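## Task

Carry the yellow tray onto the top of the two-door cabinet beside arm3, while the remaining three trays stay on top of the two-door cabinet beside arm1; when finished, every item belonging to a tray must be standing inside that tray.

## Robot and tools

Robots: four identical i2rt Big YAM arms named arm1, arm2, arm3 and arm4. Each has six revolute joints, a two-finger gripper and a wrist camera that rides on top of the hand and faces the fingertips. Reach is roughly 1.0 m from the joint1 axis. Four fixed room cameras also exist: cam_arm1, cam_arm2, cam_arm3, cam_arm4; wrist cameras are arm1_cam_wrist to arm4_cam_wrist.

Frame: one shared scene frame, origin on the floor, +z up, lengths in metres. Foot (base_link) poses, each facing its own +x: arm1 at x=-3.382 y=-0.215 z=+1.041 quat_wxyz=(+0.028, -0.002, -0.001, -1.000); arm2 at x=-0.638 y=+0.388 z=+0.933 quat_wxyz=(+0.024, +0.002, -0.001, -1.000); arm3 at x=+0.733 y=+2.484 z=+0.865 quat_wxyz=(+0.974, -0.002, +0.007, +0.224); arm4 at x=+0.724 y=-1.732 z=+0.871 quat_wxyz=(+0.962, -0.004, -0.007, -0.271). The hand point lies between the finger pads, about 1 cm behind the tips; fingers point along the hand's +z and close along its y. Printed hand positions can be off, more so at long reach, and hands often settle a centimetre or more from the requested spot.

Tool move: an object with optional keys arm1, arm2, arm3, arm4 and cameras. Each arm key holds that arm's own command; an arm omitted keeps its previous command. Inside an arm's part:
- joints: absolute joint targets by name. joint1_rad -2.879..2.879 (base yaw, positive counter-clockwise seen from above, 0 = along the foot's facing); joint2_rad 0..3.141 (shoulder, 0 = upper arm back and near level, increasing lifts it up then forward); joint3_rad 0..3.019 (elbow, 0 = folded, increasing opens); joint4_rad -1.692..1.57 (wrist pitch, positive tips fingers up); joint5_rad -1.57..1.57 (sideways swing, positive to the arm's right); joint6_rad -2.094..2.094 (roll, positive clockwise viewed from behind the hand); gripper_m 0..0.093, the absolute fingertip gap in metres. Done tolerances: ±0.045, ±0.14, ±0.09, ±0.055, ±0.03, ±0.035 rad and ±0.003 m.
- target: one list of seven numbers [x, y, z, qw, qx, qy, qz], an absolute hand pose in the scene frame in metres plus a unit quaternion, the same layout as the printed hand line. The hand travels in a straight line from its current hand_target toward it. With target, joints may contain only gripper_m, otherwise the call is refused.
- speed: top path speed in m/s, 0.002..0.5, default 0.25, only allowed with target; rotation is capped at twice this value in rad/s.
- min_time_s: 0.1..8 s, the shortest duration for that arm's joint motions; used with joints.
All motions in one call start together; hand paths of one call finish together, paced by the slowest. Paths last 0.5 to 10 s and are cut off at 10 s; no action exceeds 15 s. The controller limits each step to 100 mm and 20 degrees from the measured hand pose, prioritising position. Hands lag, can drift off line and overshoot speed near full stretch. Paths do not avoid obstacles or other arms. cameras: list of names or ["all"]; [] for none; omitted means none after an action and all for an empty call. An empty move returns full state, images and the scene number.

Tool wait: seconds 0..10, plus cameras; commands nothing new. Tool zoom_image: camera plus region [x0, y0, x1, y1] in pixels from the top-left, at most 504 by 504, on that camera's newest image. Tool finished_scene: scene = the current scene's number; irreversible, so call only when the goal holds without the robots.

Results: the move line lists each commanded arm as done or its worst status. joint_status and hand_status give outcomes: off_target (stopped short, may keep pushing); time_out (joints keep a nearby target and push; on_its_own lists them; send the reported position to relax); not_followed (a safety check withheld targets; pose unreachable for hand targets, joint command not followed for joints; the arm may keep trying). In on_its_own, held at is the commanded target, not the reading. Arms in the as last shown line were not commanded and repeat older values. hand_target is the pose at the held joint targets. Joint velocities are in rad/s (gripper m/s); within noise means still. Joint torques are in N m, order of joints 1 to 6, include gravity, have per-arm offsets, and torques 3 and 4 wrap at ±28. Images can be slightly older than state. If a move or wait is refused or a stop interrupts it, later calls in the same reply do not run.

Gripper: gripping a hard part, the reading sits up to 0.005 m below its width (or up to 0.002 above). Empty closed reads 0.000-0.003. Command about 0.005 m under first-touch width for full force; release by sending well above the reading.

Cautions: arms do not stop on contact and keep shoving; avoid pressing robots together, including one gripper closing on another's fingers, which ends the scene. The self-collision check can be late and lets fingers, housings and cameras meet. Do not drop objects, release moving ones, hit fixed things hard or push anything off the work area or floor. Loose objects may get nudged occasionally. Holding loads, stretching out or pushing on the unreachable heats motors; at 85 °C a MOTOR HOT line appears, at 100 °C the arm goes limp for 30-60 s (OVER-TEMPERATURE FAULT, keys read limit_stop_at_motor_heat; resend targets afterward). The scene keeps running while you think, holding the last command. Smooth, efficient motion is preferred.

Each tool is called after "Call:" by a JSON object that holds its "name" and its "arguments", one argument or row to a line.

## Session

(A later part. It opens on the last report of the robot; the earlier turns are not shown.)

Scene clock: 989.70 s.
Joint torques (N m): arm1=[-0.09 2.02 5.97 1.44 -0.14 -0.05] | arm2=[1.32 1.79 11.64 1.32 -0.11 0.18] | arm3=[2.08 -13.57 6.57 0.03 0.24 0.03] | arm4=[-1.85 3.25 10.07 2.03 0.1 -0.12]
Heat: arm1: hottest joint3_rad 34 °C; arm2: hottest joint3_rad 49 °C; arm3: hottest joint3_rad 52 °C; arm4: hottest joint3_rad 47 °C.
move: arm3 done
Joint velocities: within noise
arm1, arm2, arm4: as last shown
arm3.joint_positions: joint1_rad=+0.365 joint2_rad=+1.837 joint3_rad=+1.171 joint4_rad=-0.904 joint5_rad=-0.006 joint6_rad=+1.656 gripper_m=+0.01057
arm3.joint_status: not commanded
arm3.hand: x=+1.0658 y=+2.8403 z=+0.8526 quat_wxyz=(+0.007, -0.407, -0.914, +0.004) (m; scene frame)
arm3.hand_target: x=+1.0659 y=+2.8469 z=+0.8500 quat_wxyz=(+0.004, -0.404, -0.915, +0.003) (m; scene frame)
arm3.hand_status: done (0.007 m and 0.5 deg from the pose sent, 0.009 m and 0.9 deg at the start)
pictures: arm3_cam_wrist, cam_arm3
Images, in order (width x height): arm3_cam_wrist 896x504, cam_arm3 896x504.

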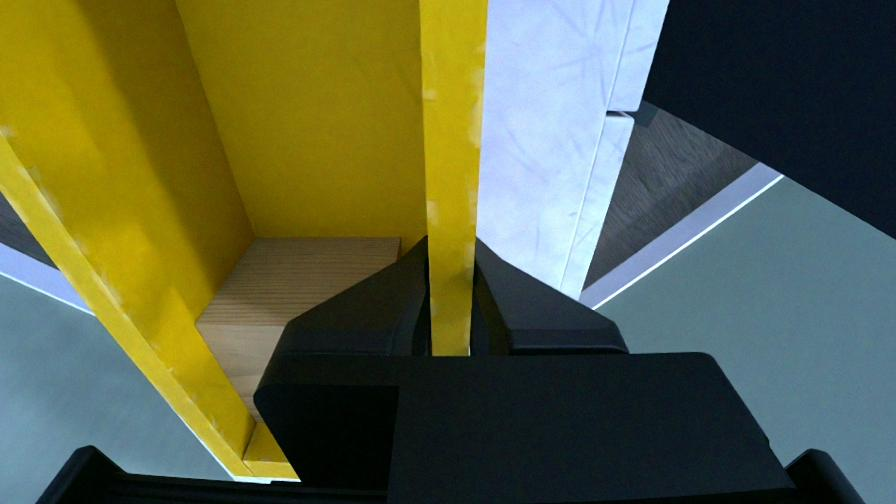

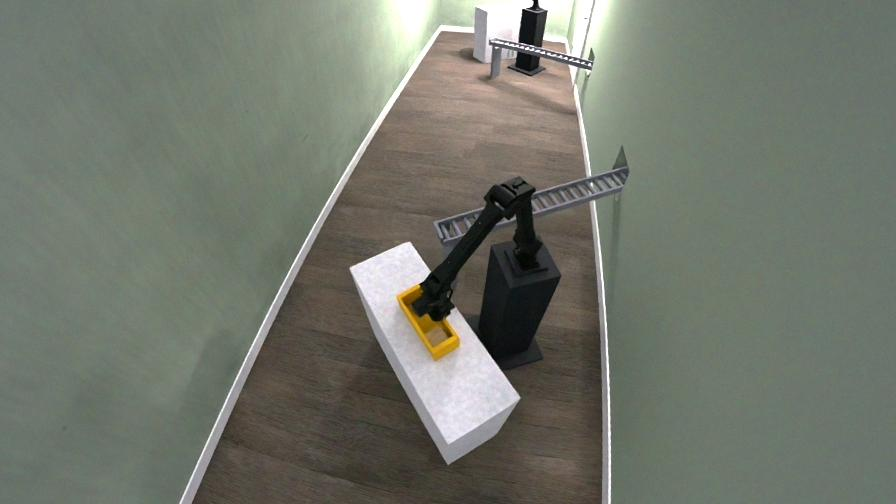

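Call:
{"name": "move", "arguments": {
  "arm3": {"target": [1.066, 2.847, 0.832, -0.006, 0.4043, 0.9146, -0.0100], "speed": 0.05},
  "cameras": ["arm3_cam_wrist"]
}}

Scene clock: 994.87 s.
Joint torques (N m): arm1=[-0.21 2.2 5.94 1.36 -0.11 -0.03] | arm2=[1.08 1.79 11.63 1.28 -0.11 0.16] | arm3=[1.96 -10.87 6.41 0.08 0.29 0.02] | arm4=[-0.38 3.31 9.89 1.95 0.04 -0.1]
Heat: arm1: hottest joint3_rad 34 °C; arm2: hottest joint3_rad 49 °C; arm3: hottest joint3_rad 51 °C; arm4: hottest joint3_rad 47 °C.
move: arm3 off_target
Joint velocities: within noise
arm1, arm2, arm4: as last shown
arm3.joint_positions: joint1_rad=+0.365 joint2_rad=+1.841 joint3_rad=+1.171 joint4_rad=-0.882 joint5_rad=-0.006 joint6_rad=+1.656 gripper_m=+0.01057
arm3.joint_status: not commanded
arm3.hand: x=+1.0690 y=+2.8438 z=+0.8502 quat_wxyz=(+0.005, -0.407, -0.914, -0.004) (m; scene frame)
arm3.hand_target: x=+1.0656 y=+2.8464 z=+0.8325 quat_wxyz=(+0.006, -0.404, -0.915, +0.010) (m; scene frame)
arm3.hand_status: off_target (0.019 m and 1.7 deg from the pose sent, 0.022 m and 0.8 deg at the start)
pictures: arm3_cam_wrist
Images, in order (width x height): arm3_cam_wrist 896x504.

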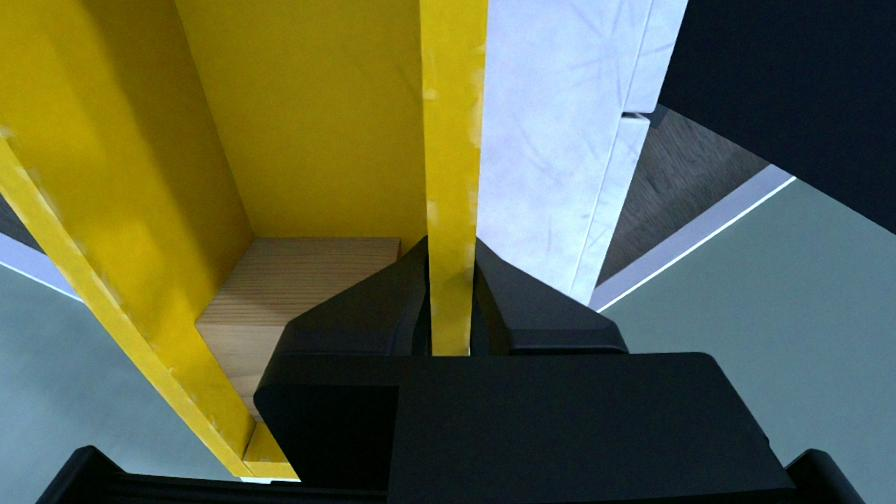

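Call:
{"name": "move", "arguments": {
  "arm3": {"joints": {"gripper_m": 0.05}},
  "cameras": ["arm3_cam_wrist"]
}}

Call:
{"name": "move", "arguments": {
  "arm3": {"target": [1.066, 2.847, 1.0, -0.006, 0.4043, 0.9146, -0.0060], "speed": 0.2},
  "cameras": ["arm3_cam_wrist", "cam_arm3"]
}}

Call:
{"name": "zoom_image", "arguments": {
  "camera": "cam_arm3",
  "region": [340, 230, 530, 420]
}}

Scene clock: 1000.20 s.
Joint torques (N m): arm1=[-0.09 2.26 5.97 1.37 -0.12 -0.04] | arm2=[1.38 2.02 11.66 1.26 -0.12 0.17] | arm3=[1.9 -14.27 6.08 0.06 0.14 0.03] | arm4=[-1.08 3.55 10.03 1.87 0.01 -0.09]
Heat: arm1: hottest joint3_rad 34 °C; arm2: hottest joint3_rad 49 °C; arm3: hottest joint3_rad 51 °C; arm4: hottest joint3_rad 47 °C.
move: arm3 done
Joint velocities: within noise
arm1, arm2, arm4: as last shown
arm3.joint_positions: joint1_rad=+0.365 joint2_rad=+1.882 joint3_rad=+1.171 joint4_rad=-0.882 joint5_rad=-0.003 joint6_rad=+1.656 gripper_m=+0.04992
arm3.joint_status: all done
arm3.hand: x=+1.0652 y=+2.8390 z=+0.8316 quat_wxyz=(+0.010, -0.407, -0.913, +0.015) (m; scene frame)
arm3.hand_target: x=+1.0657 y=+2.8464 z=+0.8326 quat_wxyz=(+0.006, -0.404, -0.915, +0.010) (m; scene frame)
arm3.hand_status: not commanded
pictures: arm3_cam_wrist
Images, in order (width x height): arm3_cam_wrist 896x504.

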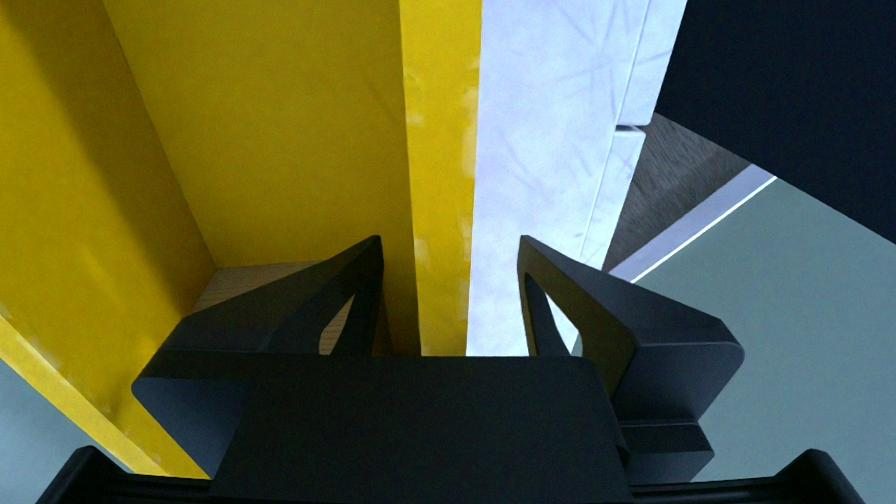

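Scene clock: 1001.87 s.
Joint torques (N m): arm1=[0.03 2.26 6 1.43 -0.13 -0.05] | arm2=[1.26 1.96 11.6 1.29 -0.12 0.16] | arm3=[1.85 -14.86 10.8 -0.65 0 0.04] | arm4=[-0.15 3.72 9.98 1.89 0.07 -0.06]
Heat: arm1: hottest joint3_rad 34 °C; arm2: hottest joint3_rad 49 °C; arm3: hottest joint3_rad 51 °C; arm4: hottest joint3_rad 47 °C.
move: arm3 off_target
Joint velocities: within noise
arm1.joint_positions: joint1_rad=-0.912 joint2_rad=+0.595 joint3_rad=+1.354 joint4_rad=-1.192 joint5_rad=+0.003 joint6_rad=+0.011 gripper_m=+0.04989
arm1.joint_status: not commanded
arm1.hand: x=-3.5421 y=-0.0253 z=+1.5987 quat_wxyz=(+0.220, -0.764, +0.355, +0.492) (m; scene frame)
arm1.hand_target: x=-3.5460 y=-0.0259 z=+1.5937 quat_wxyz=(+0.216, -0.772, +0.348, +0.486) (m; scene frame)
arm1.hand_status: not commanded
arm2: as last shown
arm3.joint_positions: joint1_rad=+0.366 joint2_rad=+1.679 joint3_rad=+1.315 joint4_rad=-1.267 joint5_rad=-0.003 joint6_rad=+1.656 gripper_m=+0.04997
arm3.joint_status: not commanded
arm3.hand: x=+1.0572 y=+2.8296 z=+0.9747 quat_wxyz=(+0.016, -0.406, -0.913, +0.034) (m; scene frame)
arm3.hand_target: x=+1.0652 y=+2.8461 z=+1.0003 quat_wxyz=(+0.006, -0.404, -0.915, +0.006) (m; scene frame)
arm3.hand_status: off_target (0.032 m and 3.4 deg from the pose sent, 0.169 m and 1.2 deg at the start)
arm4.joint_positions: joint1_rad=+0.611 joint2_rad=+0.619 joint3_rad=+1.338 joint4_rad=-1.545 joint5_rad=+0.202 joint6_rad=+0.301 gripper_m=+0.09396
arm4.joint_status: not commanded
arm4.hand: x=+0.9262 y=-1.7486 z=+1.3507 quat_wxyz=(-0.379, -0.145, -0.914, +0.032) (m; scene frame)
arm4.hand_target: x=+0.9249 y=-1.7486 z=+1.3599 quat_wxyz=(-0.389, -0.145, -0.909, +0.029) (m; scene frame)
arm4.hand_status: not commanded
pictures: arm3_cam_wrist, cam_arm3
Images, in order (width x height): arm3_cam_wrist 896x504, cam_arm3 896x504.

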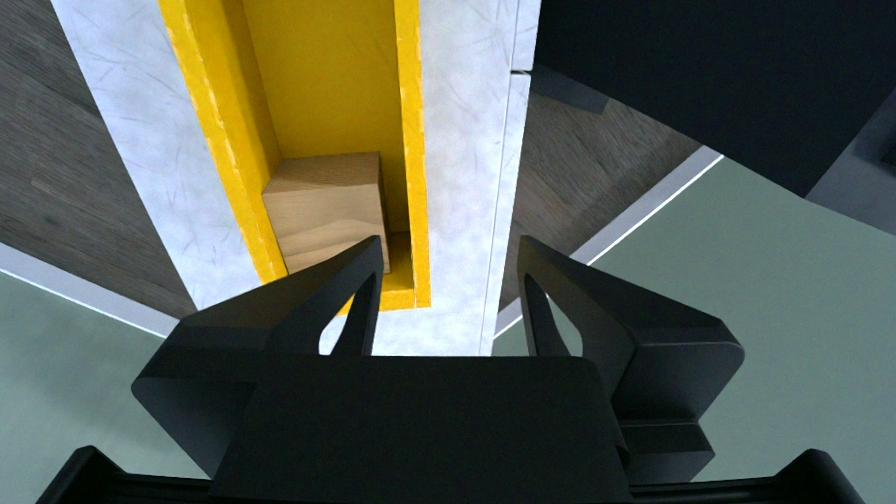

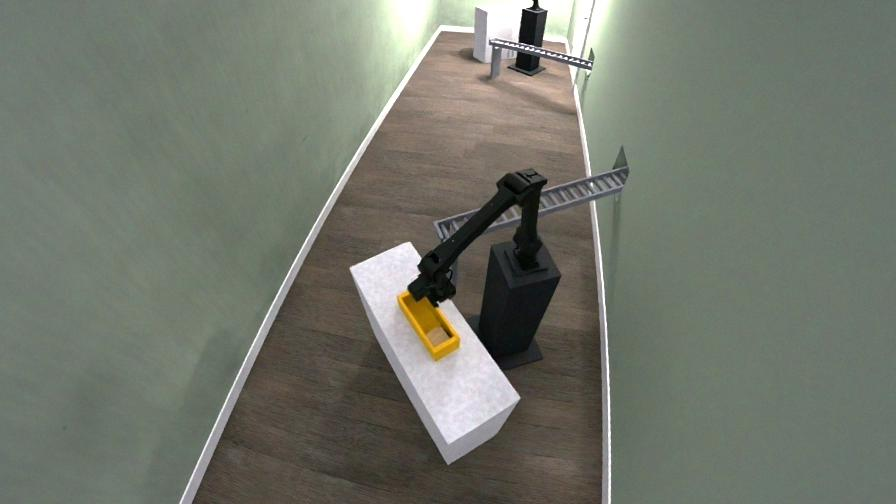

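Scaled by 2.653 from the camera's 896x504 image, which has a finer 1280x720 frame.

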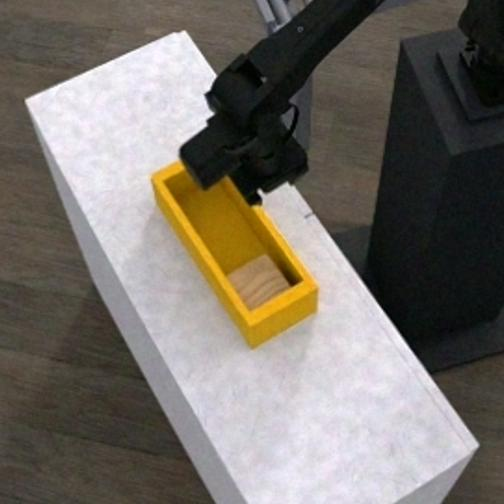

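Call:
{"name": "wait", "arguments": {
  "seconds": 0.2,
  "cameras": ["cam_arm1", "arm1_cam_wrist"]
}}

Call:
{"name": "zoom_image", "arguments": {
  "camera": "cam_arm1",
  "region": [200, 140, 470, 270]
}}

Call:
{"name": "zoom_image", "arguments": {
  "camera": "arm1_cam_wrist",
  "region": [0, 0, 500, 400]
}}

Scene clock: 1005.93 s.
Joint torques (N m): arm1=[-0.03 2.2 5.96 1.36 -0.14 -0.05] | arm2=[1.14 1.79 11.59 1.31 -0.11 0.18] | arm3=[2.08 -15.03 10.81 -0.58 -0.02 0.04] | arm4=[-0.91 3.14 10.14 1.88 0.06 -0.11]
Heat: arm1: hottest joint3_rad 34 °C; arm2: hottest joint3_rad 49 °C; arm3: hottest joint3_rad 52 °C; arm4: hottest joint3_rad 47 °C.
Joint velocities: within noise
arm1.joint_positions: joint1_rad=-0.912 joint2_rad=+0.595 joint3_rad=+1.354 joint4_rad=-1.192 joint5_rad=+0.003 joint6_rad=+0.011 gripper_m=+0.04989
arm1.joint_status: not commanded
arm1.hand: x=-3.5421 y=-0.0253 z=+1.5987 quat_wxyz=(+0.220, -0.764, +0.355, +0.492) (m; scene frame)
arm1.hand_target: x=-3.5460 y=-0.0259 z=+1.5937 quat_wxyz=(+0.216, -0.772, +0.348, +0.486) (m; scene frame)
arm1.hand_status: not commanded
arm2.joint_positions: joint1_rad=-0.410 joint2_rad=+0.595 joint3_rad=+1.319 joint4_rad=-1.188 joint5_rad=+0.001 joint6_rad=-0.016 gripper_m=+0.04994
arm2.joint_status: not commanded
arm2.hand: x=-0.8772 y=+0.4797 z=+1.4729 quat_wxyz=(+0.098, -0.839, +0.147, +0.515) (m; scene frame)
arm2.hand_target: x=-0.8749 y=+0.4761 z=+1.4841 quat_wxyz=(+0.092, -0.835, +0.149, +0.522) (m; scene frame)
arm2.hand_status: not commanded
arm3.joint_positions: joint1_rad=+0.366 joint2_rad=+1.679 joint3_rad=+1.315 joint4_rad=-1.267 joint5_rad=-0.003 joint6_rad=+1.656 gripper_m=+0.04997
arm3.joint_status: not commanded
arm3.hand: x=+1.0572 y=+2.8296 z=+0.9747 quat_wxyz=(+0.016, -0.406, -0.913, +0.034) (m; scene frame)
arm3.hand_target: x=+1.0652 y=+2.8461 z=+1.0003 quat_wxyz=(+0.006, -0.404, -0.915, +0.006) (m; scene frame)
arm3.hand_status: off_target (0.032 m and 3.4 deg from the pose sent, 0.169 m and 1.2 deg at the start)
arm4.joint_positions: joint1_rad=+0.611 joint2_rad=+0.619 joint3_rad=+1.338 joint4_rad=-1.545 joint5_rad=+0.202 joint6_rad=+0.301 gripper_m=+0.09396
arm4.joint_status: not commanded
arm4.hand: x=+0.9262 y=-1.7486 z=+1.3507 quat_wxyz=(-0.379, -0.145, -0.914, +0.032) (m; scene frame)
arm4.hand_target: x=+0.9249 y=-1.7486 z=+1.3599 quat_wxyz=(-0.389, -0.145, -0.909, +0.029) (m; scene frame)
arm4.hand_status: not commanded
wait: 0.20 s; at rest from the start
pictures: arm1_cam_wrist, cam_arm1
Images, in order (width x height): arm1_cam_wrist 896x504, cam_arm1 896x504.

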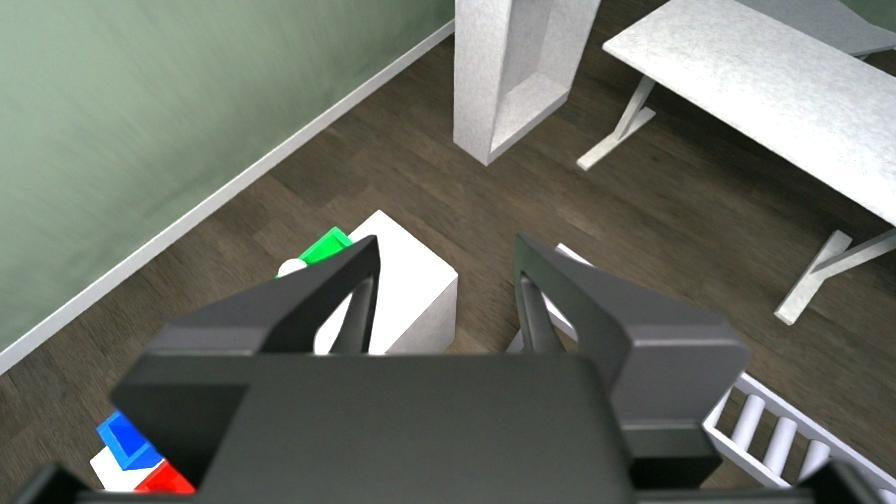

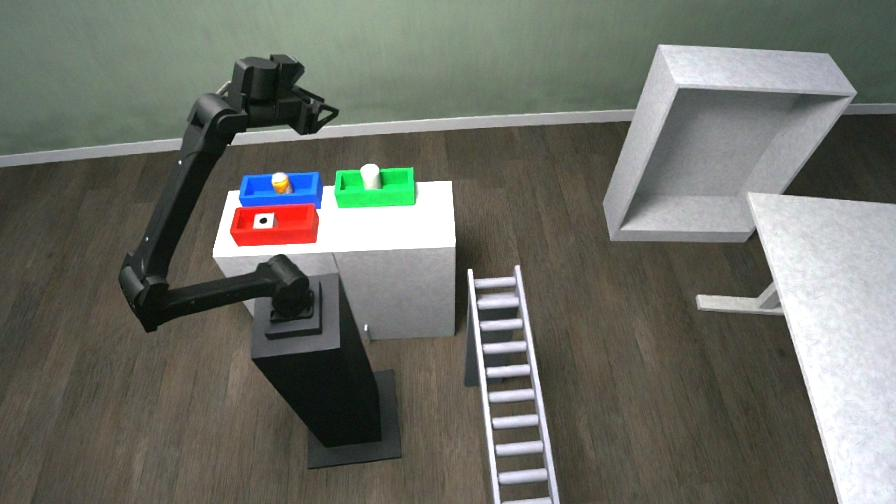

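Scaled by 1.867 from the camera's 896x504 image, which has a finer 1280x720 frame.

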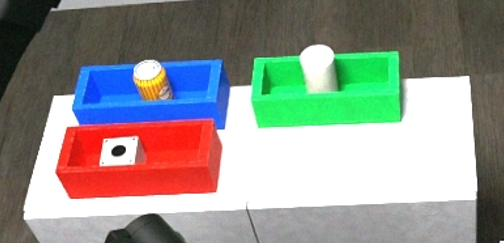

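Scaled by 1.008 from the camera's 896x504 image, which has a finer 1280x720 frame.

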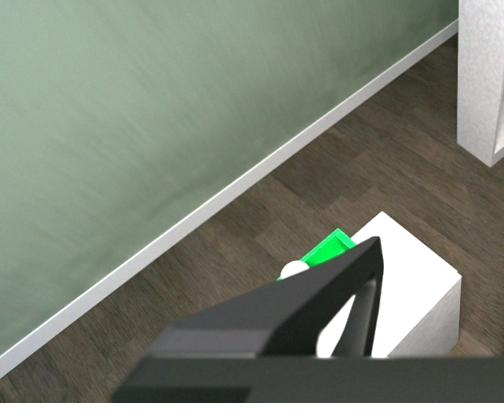

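Call:
{"name": "finished_scene", "arguments": {
  "scene": 1
}}

The scene is finished: the task was done.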